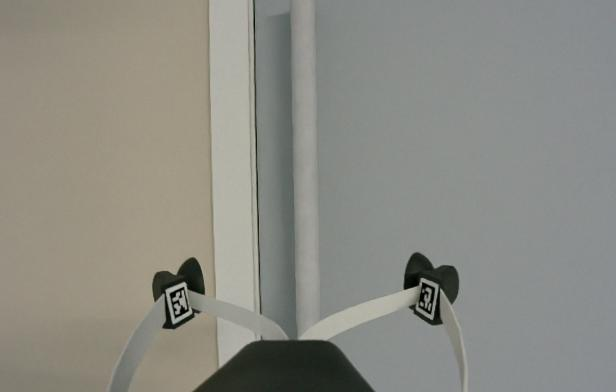

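Call:
move(blocking=false, r2={"joints":{"arm_m":0.295},"speeds":{"arm_m":0.25},"contact_limits":{"arm_m":0.1}}, cameras=[])

Call:
wait(seconds=3, cameras=["r2_wrist_camera","r2_head_camera"])

Scene clock: 249.03 s.
move: r2 moving
r1: as last shown
r1.lidar_m: 0.93 0.94 1.23 2.25 2.35 2.00 1.90 2.02 2.55 2.45 1.24 1.00
r1.motor_effort: lift_m=+24(24) arm_m=-4(4) wheel_0=-1(2) wheel_1=+1(1) wheel_2=+0(1)
r1.servo_current: wrist_yaw_rad=46(72) wrist_pitch_rad=46(46) wrist_roll_rad=59(59) gripper_m=46(46)
r1.wrist_depth_mm: 136 138 - - - - - / 108 138 - - - - - / 115 139 286 - - - - / 135 153 - - - - - / - - - - - - - / - - 195 - 187 - - / - 150 - 153 - - -
r2.base_odometry: x=-1.308 y=-3.462 heading=-2.108
r2.turned_by_wheels: +0.000
r2.turned_by_imu: +0.001
r2.base_tilt: forward=-0.7 right=+0.1
r2.lidar_m: 0.71 0.81 1.13 1.86 1.94 2.69 1.52 1.32 2.98 2.87 1.11 0.81
r2.base_status: not commanded
r2.joint_positions: lift_m=+0.820 arm_m=+0.051 wrist_yaw_rad=+0.003 wrist_pitch_rad=+0.002 wrist_roll_rad=+0.000 gripper_m=+0.120
r2.joint_status: arm_m moving
r2.measured_speeds: translate_m=+0.000 strafe_m=+0.000 rotate_rad=+0.000 lift_m=+0.000 arm_m=+0.195 wrist_yaw_rad=+0.000 wrist_pitch_rad=+0.000 wrist_roll_rad=+0.000
r2.motor_effort: lift_m=+21(21) arm_m=+9(12) wheel_0=-2(2) wheel_1=+3(3) wheel_2=+0(0)
r2.servo_current: wrist_yaw_rad=46(52) wrist_pitch_rad=39(46) wrist_roll_rad=52(52) gripper_m=59(59)
r2.contact_limits: arm_m 0.1
r2.hand_pose: x=+0.5100 y=-0.0867 z=+0.9975 quat_wxyz=(+1.000, +0.000, +0.001, +0.001) (m; r2's base frame)
r2.wrist_depth_mm: - - 492 424 - - - / - - 492 427 - - - / - - 500 430 - - - / - - 500 433 - - - / - - 504 433 - - - / - 186 200 433 185 - - / - - 504 - - - -
pictures: none
No camera images: "cameras" was empty.

Scene clock: 250.63 s.
earlier move: r2 done
r1.base_odometry: x=+0.361 y=+1.456 heading=+2.899
r1.turned_by_wheels: +0.000
r1.turned_by_imu: +0.000
r1.base_tilt: forward=-1.6 right=+1.3
r1.lidar_m: 0.93 0.96 1.22 2.25 2.35 1.98 1.90 2.00 2.55 2.44 1.30 1.00
r1.base_status: not commanded
r1.joint_positions: lift_m=+0.800 arm_m=+0.000 wrist_yaw_rad=+3.089 wrist_pitch_rad=+0.002 wrist_roll_rad=+0.000 gripper_m=+0.056
r1.joint_status: not commanded
r1.measured_speeds: all 0
r1.motor_effort: lift_m=+24(24) arm_m=-4(4) wheel_0=-1(2) wheel_1=+1(1) wheel_2=+0(1)
r1.servo_current: wrist_yaw_rad=46(72) wrist_pitch_rad=39(52) wrist_roll_rad=52(72) gripper_m=46(52)
r1.hand_pose: x=-0.1125 y=+0.1024 z=+0.9772 quat_wxyz=(+0.026, -0.001, +0.000, +1.000) (m; r1's base frame)
r1.wrist_depth_mm: 136 138 - - - - - / 108 138 - - - - - / 116 139 286 - - - - / 135 153 - - - - - / - - - - - - - / - - 193 - 187 - - / - 151 - 153 - - -
r2.base_odometry: x=-1.308 y=-3.462 heading=-2.108
r2.turned_by_wheels: +0.000
r2.turned_by_imu: +0.000
r2.base_tilt: forward=-0.7 right=+0.1
r2.lidar_m: 0.70 0.79 1.09 1.88 1.97 2.69 1.54 1.31 2.99 2.84 1.13 0.81
r2.base_status: not commanded
r2.joint_positions: lift_m=+0.820 arm_m=+0.295 wrist_yaw_rad=+0.003 wrist_pitch_rad=+0.002 wrist_roll_rad=+0.000 gripper_m=+0.120
r2.joint_status: all done
r2.measured_speeds: all 0
r2.motor_effort: lift_m=+21(21) arm_m=+7(12) wheel_0=-2(2) wheel_1=+2(3) wheel_2=+0(0)
r2.servo_current: wrist_yaw_rad=52(59) wrist_pitch_rad=39(46) wrist_roll_rad=46(65) gripper_m=52(59)
r2.contact_limits: arm_m 0.1
r2.hand_pose: x=+0.7543 y=-0.0867 z=+0.9975 quat_wxyz=(+1.000, +0.000, +0.001, +0.001) (m; r2's base frame)
r2.wrist_depth_mm: 257 243 254 250 249 247 - / 259 245 255 252 250 247 245 / 263 247 257 187 251 248 248 / 264 248 259 186 254 251 248 / 265 249 262 186 254 252 249 / 266 250 218 179 215 254 251 / 268 252 264 - 257 254 252
wait: 1.60 of 3 s (r2 has come to rest)
pictures: r2_head_camera, r2_wrist_camera
Images, in order (width x height): r2_head_camera 420x560, r2_wrist_camera 616x392.

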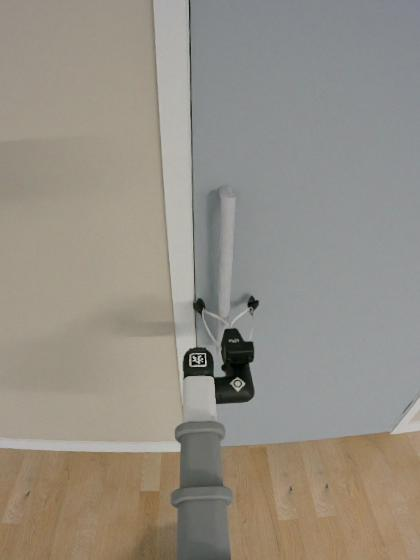

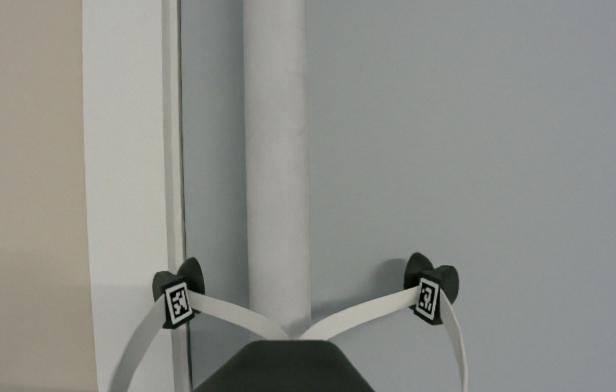

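Call:
move(blocking=false, r2={"joints":{"arm_m":0.318},"speeds":{"arm_m":0.1},"contact_limits":{"arm_m":0.1},"base":{"strafe_m":0.013}}, cameras=[])

Call:
wait(seconds=1.5, cameras=["r2_wrist_camera"])

Call:
move(blocking=false, r2={"joints":{"gripper_m":-0.025}}, cameras=[])

Call:
wait(seconds=2, cameras=["r2_wrist_camera"])

Scene clock: 256.87 s.
move: r2 contact_stop
r1: as last shown
r1.lidar_m: 0.94 0.96 1.21 2.26 2.35 2.00 1.90 1.98 2.52 2.45 1.27 1.00
r1.motor_effort: lift_m=+24(24) arm_m=-4(4) wheel_0=-1(2) wheel_1=+1(1) wheel_2=+0(0)
r1.servo_current: wrist_yaw_rad=59(65) wrist_pitch_rad=46(52) wrist_roll_rad=39(59) gripper_m=46(46)
r1.wrist_depth_mm: 136 138 - - - - - / 108 138 - - - - - / 116 139 286 - - - - / 134 153 - - - - - / - - - - - - - / - - 195 - 187 - - / - 151 - 153 - - -
r2.base_odometry: x=-1.296 y=-3.469 heading=-2.109
r2.turned_by_wheels: -0.001
r2.turned_by_imu: +0.001
r2.base_tilt: forward=-0.7 right=+0.1
r2.lidar_m: 0.71 0.80 1.11 1.85 1.94 2.67 1.54 1.34 3.01 2.89 1.13 0.81
r2.base_status: strafe_m moving
r2.joint_positions: lift_m=+0.820 arm_m=+0.313 wrist_yaw_rad=-0.005 wrist_pitch_rad=+0.002 wrist_roll_rad=+0.000 gripper_m=+0.120
r2.joint_status: arm_m contact_stop
r2.measured_speeds: translate_m=+0.002 strafe_m=+0.003 rotate_rad=-0.009 lift_m=+0.000 arm_m=-0.015 wrist_yaw_rad=+0.000 wrist_pitch_rad=+0.000 wrist_roll_rad=+0.000
r2.on_its_own: arm_m is slack since a contact_stop (your +0.318 is given up)
r2.motor_effort: lift_m=+21(21) arm_m=+1(18) wheel_0=+0(10) wheel_1=+4(11) wheel_2=-9(9)
r2.servo_current: wrist_yaw_rad=39(59) wrist_pitch_rad=39(46) wrist_roll_rad=52(65) gripper_m=46(52)
r2.contact_limits: arm_m 0.1
r2.hand_pose: x=+0.7719 y=-0.0890 z=+0.9975 quat_wxyz=(+1.000, +0.000, +0.001, -0.003) (m; r2's base frame)
r2.wrist_depth_mm: 239 225 237 158 235 234 234 / 240 226 239 161 236 236 235 / 241 229 240 161 237 237 236 / 243 230 241 163 240 238 238 / 245 230 243 163 240 239 239 / 247 232 244 162 243 241 241 / 248 234 247 - 244 243 243
pictures: none
No camera images: "cameras" was empty.

not run: a stop that you did not command came earlier in this reply.

not run: a stop that you did not command came earlier in this reply.

not run: a stop that you did not command came earlier in this reply.

Touched the door. Close now.

Call:
move(blocking=false, r2={"joints":{"gripper_m":-0.025,"arm_m":0.308},"speeds":{"arm_m":0.1}}, cameras=[])

Call:
wait(seconds=2, cameras=["r2_wrist_camera"])

Call:
wait(seconds=1, cameras=["r2_wrist_camera"])

Scene clock: 261.30 s.
earlier move: r2 contact_stop
move: r2 moving
r1: as last shown
r1.lidar_m: 0.94 0.96 1.22 2.25 2.35 2.00 1.92 2.02 2.54 2.46 1.29 0.99
r1.servo_current: wrist_yaw_rad=39(59) wrist_pitch_rad=46(46) wrist_roll_rad=46(59) gripper_m=33(46)
r1.wrist_depth_mm: 136 138 - - - - - / 108 138 - - - - - / 116 139 286 - - - - / 135 152 - - - - - / - - - - - - - / - - 194 - 187 - - / - 151 - 153 - - -
r2.base_odometry: x=-1.296 y=-3.469 heading=-2.108
r2.turned_by_wheels: +0.000
r2.turned_by_imu: +0.001
r2.base_tilt: forward=-0.7 right=+0.1
r2.lidar_m: 0.69 0.81 1.12 1.85 1.92 2.67 1.52 1.33 3.01 2.89 1.11 0.80
r2.base_status: done
r2.joint_positions: lift_m=+0.820 arm_m=+0.308 wrist_yaw_rad=-0.003 wrist_pitch_rad=+0.002 wrist_roll_rad=+0.000 gripper_m=+0.106
r2.joint_status: arm_m earlier contact_stop (moved +0.018 of +0.023); arm_m done; gripper_m moving
r2.measured_speeds: all 0
r2.motor_effort: lift_m=+21(21) arm_m=-7(10) wheel_0=-2(2) wheel_1=+2(2) wheel_2=-7(10)
r2.servo_current: wrist_yaw_rad=59(59) wrist_pitch_rad=39(46) wrist_roll_rad=39(52) gripper_m=91(104)
r2.hand_pose: x=+0.7672 y=-0.0883 z=+0.9975 quat_wxyz=(+1.000, +0.000, +0.001, -0.001) (m; r2's base frame)
r2.wrist_depth_mm: 244 231 242 161 237 237 235 / 246 231 243 162 240 237 236 / 248 233 246 163 241 239 238 / 248 234 246 167 241 240 239 / 251 235 247 165 244 243 241 / 252 236 203 165 199 243 242 / 254 238 251 - 246 244 243
pictures: none
No camera images: "cameras" was empty.

Scene clock: 263.00 s.
earlier move: r2 done
r1.base_odometry: x=+0.361 y=+1.456 heading=+2.899
r1.turned_by_wheels: +0.000
r1.turned_by_imu: +0.000
r1.base_tilt: forward=-1.6 right=+1.3
r1.lidar_m: 0.92 0.96 1.24 2.25 2.35 1.99 1.91 2.02 2.53 2.44 1.27 0.99
r1.base_status: not commanded
r1.joint_positions: lift_m=+0.800 arm_m=+0.000 wrist_yaw_rad=+3.089 wrist_pitch_rad=+0.002 wrist_roll_rad=+0.000 gripper_m=+0.056
r1.joint_status: not commanded
r1.measured_speeds: all 0
r1.motor_effort: lift_m=+24(24) arm_m=-4(4) wheel_0=-1(2) wheel_1=+1(1) wheel_2=+0(1)
r1.servo_current: wrist_yaw_rad=39(72) wrist_pitch_rad=39(52) wrist_roll_rad=26(65) gripper_m=39(52)
r1.hand_pose: x=-0.1125 y=+0.1024 z=+0.9772 quat_wxyz=(+0.026, -0.001, +0.000, +1.000) (m; r1's base frame)
r1.wrist_depth_mm: 136 138 - - - - - / 109 138 - - - - - / 116 139 286 - - - - / 135 152 - - - - - / - - - - - - - / - - 193 - 187 - - / - 151 - 153 - - -
r2.base_odometry: x=-1.296 y=-3.469 heading=-2.108
r2.turned_by_wheels: +0.000
r2.turned_by_imu: +0.000
r2.base_tilt: forward=-0.7 right=+0.1
r2.lidar_m: 0.71 0.82 1.12 1.85 1.94 2.67 1.54 1.29 3.02 2.87 1.13 0.81
r2.base_status: done
r2.joint_positions: lift_m=+0.820 arm_m=+0.308 wrist_yaw_rad=-0.003 wrist_pitch_rad=+0.002 wrist_roll_rad=+0.000 gripper_m=-0.024
r2.joint_status: all done
r2.measured_speeds: all 0
r2.motor_effort: lift_m=+21(21) arm_m=-4(10) wheel_0=-2(2) wheel_1=+2(2) wheel_2=-6(10)
r2.servo_current: wrist_yaw_rad=46(59) wrist_pitch_rad=39(46) wrist_roll_rad=46(52) gripper_m=104(189)
r2.hand_pose: x=+0.7671 y=-0.0882 z=+0.9975 quat_wxyz=(+1.000, +0.000, +0.001, -0.001) (m; r2's base frame)
r2.wrist_depth_mm: 245 230 241 160 237 234 233 / 246 230 244 160 238 236 235 / 248 232 244 162 239 236 236 / 250 235 246 165 241 239 237 / 253 235 247 165 244 240 238 / 253 236 187 166 181 242 239 / 254 239 251 - 246 242 241
wait: 1.70 of 2 s (r2 has come to rest)
pictures: r2_wrist_camera
Images, in order (width x height): r2_wrist_camera 616x392.

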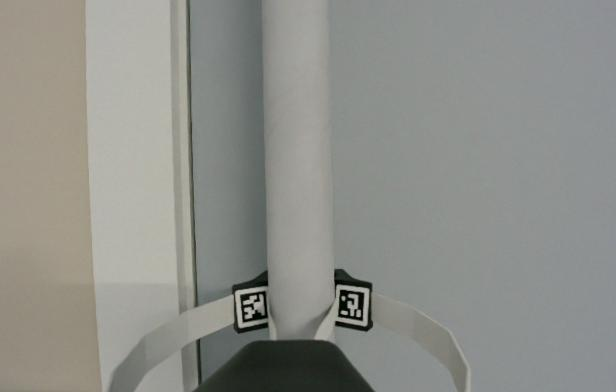

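Scene clock: 264.00 s.
r1.base_odometry: x=+0.361 y=+1.456 heading=+2.899
r1.turned_by_wheels: +0.000
r1.turned_by_imu: +0.000
r1.base_tilt: forward=-1.6 right=+1.3
r1.lidar_m: 0.94 0.96 1.23 2.27 2.35 1.99 1.90 2.00 2.53 2.43 1.28 0.98
r1.base_status: not commanded
r1.joint_positions: lift_m=+0.800 arm_m=+0.000 wrist_yaw_rad=+3.089 wrist_pitch_rad=+0.002 wrist_roll_rad=+0.000 gripper_m=+0.056
r1.joint_status: not commanded
r1.measured_speeds: all 0
r1.motor_effort: lift_m=+24(24) arm_m=-4(4) wheel_0=-1(2) wheel_1=+1(1) wheel_2=+0(1)
r1.servo_current: wrist_yaw_rad=46(72) wrist_pitch_rad=46(52) wrist_roll_rad=52(65) gripper_m=39(52)
r1.hand_pose: x=-0.1125 y=+0.1024 z=+0.9772 quat_wxyz=(+0.026, -0.001, +0.000, +1.000) (m; r1's base frame)
r1.wrist_depth_mm: 136 138 - - - - - / 108 138 - - - - - / 115 139 287 - - - - / 135 153 - - - - - / - - - - - - - / - - 193 - 187 - - / - 151 - 153 - - -
r2.base_odometry: x=-1.296 y=-3.469 heading=-2.108
r2.turned_by_wheels: +0.000
r2.turned_by_imu: +0.000
r2.base_tilt: forward=-0.7 right=+0.1
r2.lidar_m: 0.72 0.81 1.13 1.86 1.94 2.69 1.54 1.33 2.99 2.87 1.12 0.80
r2.base_status: done
r2.joint_positions: lift_m=+0.820 arm_m=+0.308 wrist_yaw_rad=-0.003 wrist_pitch_rad=+0.002 wrist_roll_rad=+0.000 gripper_m=-0.024
r2.joint_status: all done
r2.measured_speeds: all 0
r2.motor_effort: lift_m=+21(21) arm_m=-4(10) wheel_0=-2(2) wheel_1=+2(2) wheel_2=-6(10)
r2.servo_current: wrist_yaw_rad=52(59) wrist_pitch_rad=39(46) wrist_roll_rad=39(52) gripper_m=104(189)
r2.hand_pose: x=+0.7671 y=-0.0882 z=+0.9975 quat_wxyz=(+1.000, +0.000, +0.001, -0.001) (m; r2's base frame)
r2.wrist_depth_mm: 246 230 241 160 236 235 233 / 247 231 242 161 238 236 235 / 248 233 245 163 239 237 236 / 249 235 246 165 240 239 237 / 252 236 247 165 243 240 237 / 254 236 186 166 181 243 239 / 255 238 251 - 245 243 241
wait: 1.00 s; at rest by 0.27 s
pictures: r2_wrist_camera
Images, in order (width x height): r2_wrist_camera 616x392.

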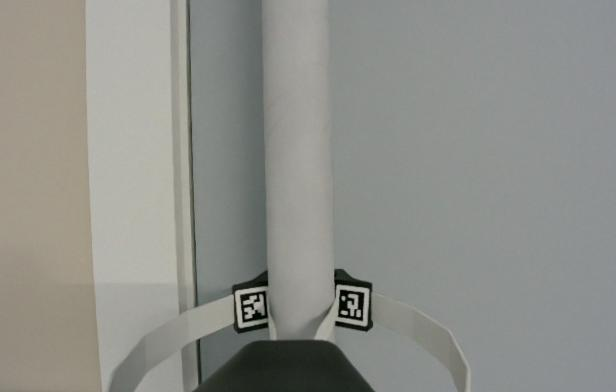

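Call:
move(blocking=false, r2={"base":{"translate_m":-0.246,"strafe_m":-0.119},"joints":{"wrist_yaw_rad":0.262},"speeds":{"wrist_yaw_rad":0.25}}, cameras=[])

Call:
wait(seconds=3, cameras=["r2_head_camera","r2_wrist_camera"])

Scene clock: 296.33 s.
move: r2 moving
r1: as last shown
r1.turned_by_imu: -0.001
r1.lidar_m: 0.93 0.95 1.22 2.26 2.35 2.03 1.92 2.01 2.51 2.43 1.26 1.00
r1.motor_effort: lift_m=+24(24) arm_m=-4(4) wheel_0=-1(1) wheel_1=+1(1) wheel_2=+0(1)
r1.servo_current: wrist_yaw_rad=46(65) wrist_pitch_rad=46(46) wrist_roll_rad=52(65) gripper_m=39(52)
r1.wrist_depth_mm: 136 138 - - - - - / 108 138 - - - - - / 115 139 285 - - - - / 135 153 - - - - - / - - - - - - - / - - 194 - 187 - - / - 150 - 153 - - -
r2.base_odometry: x=-1.294 y=-3.435 heading=-2.109
r2.turned_by_wheels: +0.000
r2.turned_by_imu: -0.043
r2.base_tilt: forward=-0.6 right=+0.1
r2.lidar_m: 0.67 0.82 1.10 1.84 1.91 2.55 1.66 1.30 3.04 2.88 1.17 0.82
r2.base_status: translate_m moving; strafe_m moving
r2.joint_positions: lift_m=+0.820 arm_m=+0.308 wrist_yaw_rad=+0.112 wrist_pitch_rad=+0.002 wrist_roll_rad=+0.000 gripper_m=-0.024
r2.joint_status: wrist_yaw_rad moving
r2.measured_speeds: translate_m=-0.119 strafe_m=-0.044 rotate_rad=-0.023 lift_m=+0.000 arm_m=+0.000 wrist_yaw_rad=+0.296 wrist_pitch_rad=+0.000 wrist_roll_rad=+0.000
r2.motor_effort: lift_m=+21(21) arm_m=-4(5) wheel_0=-11(16) wheel_1=-12(13) wheel_2=+24(24)
r2.servo_current: wrist_yaw_rad=85(85) wrist_pitch_rad=26(46) wrist_roll_rad=33(59) gripper_m=91(98)
r2.hand_pose: x=+0.7753 y=-0.0547 z=+0.9975 quat_wxyz=(+0.998, +0.000, +0.001, +0.056) (m; r2's base frame)
r2.wrist_depth_mm: 274 254 248 163 236 230 225 / 277 256 249 164 236 231 228 / 279 256 251 167 239 233 229 / 281 258 253 167 239 236 229 / 283 260 254 167 242 236 230 / 285 263 187 168 180 236 232 / 286 279 259 - 243 - 234
pictures: none
No camera images: "cameras" was empty.

Scene clock: 299.33 s.
earlier move: r2 contact_stop
r1.base_odometry: x=+0.361 y=+1.456 heading=+2.899
r1.turned_by_wheels: +0.000
r1.turned_by_imu: +0.000
r1.base_tilt: forward=-1.6 right=+1.3
r1.lidar_m: 0.97 0.95 1.21 2.27 2.35 1.99 1.89 2.03 2.53 2.44 1.25 1.04
r1.base_status: not commanded
r1.joint_positions: lift_m=+0.800 arm_m=+0.000 wrist_yaw_rad=+3.089 wrist_pitch_rad=+0.002 wrist_roll_rad=+0.000 gripper_m=+0.056
r1.joint_status: not commanded
r1.measured_speeds: all 0
r1.motor_effort: lift_m=+24(24) arm_m=-4(4) wheel_0=+0(2) wheel_1=+1(1) wheel_2=+0(1)
r1.servo_current: wrist_yaw_rad=39(65) wrist_pitch_rad=39(52) wrist_roll_rad=52(65) gripper_m=39(52)
r1.hand_pose: x=-0.1125 y=+0.1024 z=+0.9772 quat_wxyz=(+0.026, -0.001, +0.000, +1.000) (m; r1's base frame)
r1.wrist_depth_mm: 136 138 - - - - - / 108 138 - - - - - / 115 139 283 - - - - / 135 152 - - - - - / - - - - - - - / - - 193 - 187 - - / - 151 - 153 - - -
r2.base_odometry: x=-1.291 y=-3.348 heading=-2.104
r2.turned_by_wheels: +0.004
r2.turned_by_imu: -0.012
r2.base_tilt: forward=-0.6 right=+0.1
r2.lidar_m: 0.72 0.91 1.20 1.89 1.95 2.59 1.58 1.24 3.05 2.84 1.32 0.85
r2.base_status: translate_m contact_stop; strafe_m contact_stop
r2.joint_positions: lift_m=+0.820 arm_m=+0.308 wrist_yaw_rad=+0.261 wrist_pitch_rad=+0.002 wrist_roll_rad=+0.000 gripper_m=-0.024
r2.joint_status: all done
r2.measured_speeds: translate_m=+0.010 strafe_m=-0.005 rotate_rad=+0.006 lift_m=+0.000 arm_m=+0.000 wrist_yaw_rad=+0.005 wrist_pitch_rad=+0.000 wrist_roll_rad=+0.000
r2.on_its_own: the wheels are slack since a contact_stop
r2.motor_effort: lift_m=+20(21) arm_m=-4(5) wheel_0=+3(16) wheel_1=+2(28) wheel_2=+0(33)
r2.servo_current: wrist_yaw_rad=39(85) wrist_pitch_rad=39(46) wrist_roll_rad=46(59) gripper_m=85(104)
r2.hand_pose: x=+0.7801 y=-0.0102 z=+0.9976 quat_wxyz=(+0.992, +0.000, +0.001, +0.130) (m; r2's base frame)
r2.wrist_depth_mm: 389 362 252 164 234 225 219 / 392 368 255 164 235 226 220 / 397 368 255 165 235 227 221 / 397 373 256 166 237 229 222 / 402 375 258 168 239 229 223 / 407 377 185 167 179 230 224 / 410 379 342 - 239 229 226
wait: 3.00 s; no rest
pictures: r2_head_camera, r2_wrist_camera
Images, in order (width x height): r2_head_camera 420x560, r2_wrist_camera 616x392.

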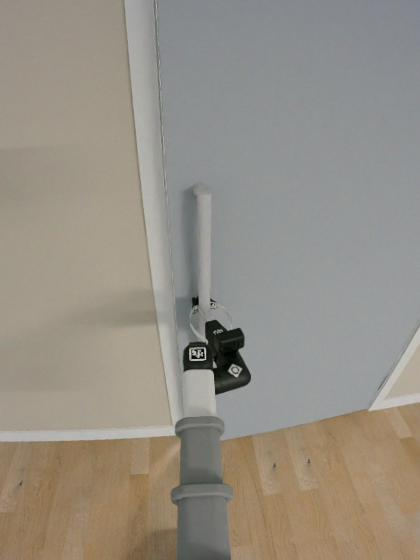

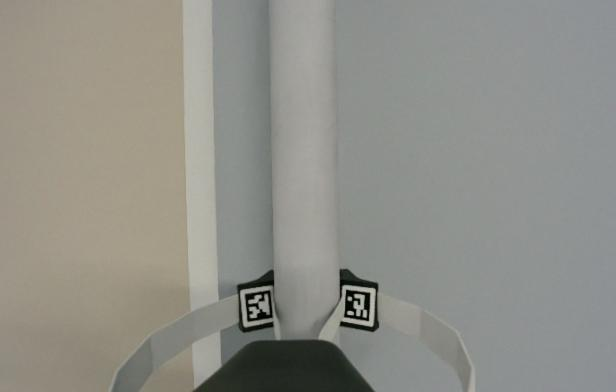

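Call:
move(blocking=false, r2={"base":{"translate_m":-0.14,"strafe_m":-0.06},"contact_limits":{"translate_m":0.9,"strafe_m":0.9}}, cameras=[])

Call:
wait(seconds=2, cameras=["r2_head_camera"])

r2: "contact_limits": translate_m and strafe_m are given together and make one move, which takes one limit: state it under one of them only
Scene clock: 305.57 s.
earlier move: r2 contact_stop
r1.base_odometry: x=+0.361 y=+1.456 heading=+2.899
r1.turned_by_wheels: +0.000
r1.turned_by_imu: +0.000
r1.base_tilt: forward=-1.6 right=+1.3
r1.lidar_m: 0.96 0.98 1.22 2.26 2.36 2.00 1.89 2.00 2.54 2.43 1.29 1.04
r1.base_status: not commanded
r1.joint_positions: lift_m=+0.800 arm_m=+0.000 wrist_yaw_rad=+3.089 wrist_pitch_rad=+0.002 wrist_roll_rad=+0.000 gripper_m=+0.056
r1.joint_status: not commanded
r1.measured_speeds: all 0
r1.motor_effort: lift_m=+24(24) arm_m=-4(4) wheel_0=-1(2) wheel_1=+1(1) wheel_2=+0(1)
r1.servo_current: wrist_yaw_rad=59(72) wrist_pitch_rad=39(52) wrist_roll_rad=52(72) gripper_m=46(52)
r1.hand_pose: x=-0.1125 y=+0.1024 z=+0.9772 quat_wxyz=(+0.026, -0.001, +0.000, +1.000) (m; r1's base frame)
r1.wrist_depth_mm: 135 138 - - - - - / 108 138 - - - - - / 116 139 287 - - - - / 135 152 - - - - - / - - - - - - - / - - 193 - 187 - - / - 150 - 153 - - -
r2.base_odometry: x=-1.300 y=-3.356 heading=-2.089
r2.turned_by_wheels: +0.015
r2.turned_by_imu: +0.015
r2.base_tilt: forward=-0.6 right=+0.1
r2.lidar_m: 0.72 0.89 1.18 1.88 1.95 2.63 1.56 1.22 3.02 2.85 1.26 0.83
r2.base_status: translate_m contact_stop (by the wheels' count: -0.096 of -0.246); strafe_m contact_stop (by the wheels' count: -0.061 of -0.119)
r2.joint_positions: lift_m=+0.820 arm_m=+0.308 wrist_yaw_rad=+0.261 wrist_pitch_rad=+0.002 wrist_roll_rad=+0.000 gripper_m=-0.024
r2.joint_status: all done
r2.measured_speeds: all 0
r2.on_its_own: the wheels are slack since a contact_stop
r2.motor_effort: lift_m=+20(21) arm_m=-4(5) wheel_0=+0(16) wheel_1=+0(28) wheel_2=+0(33)
r2.servo_current: wrist_yaw_rad=59(85) wrist_pitch_rad=46(52) wrist_roll_rad=39(59) gripper_m=98(104)
r2.hand_pose: x=+0.7801 y=-0.0102 z=+0.9976 quat_wxyz=(+0.992, +0.000, +0.001, +0.130) (m; r2's base frame)
r2.wrist_depth_mm: 379 351 254 164 233 224 216 / 382 353 254 165 235 224 218 / 382 355 256 167 236 226 220 / 387 357 259 166 236 228 220 / 392 359 324 166 238 229 222 / 394 364 183 168 182 229 222 / 394 366 329 - 239 227 224
pictures: none

not run: a call was refused earlier in this reply.


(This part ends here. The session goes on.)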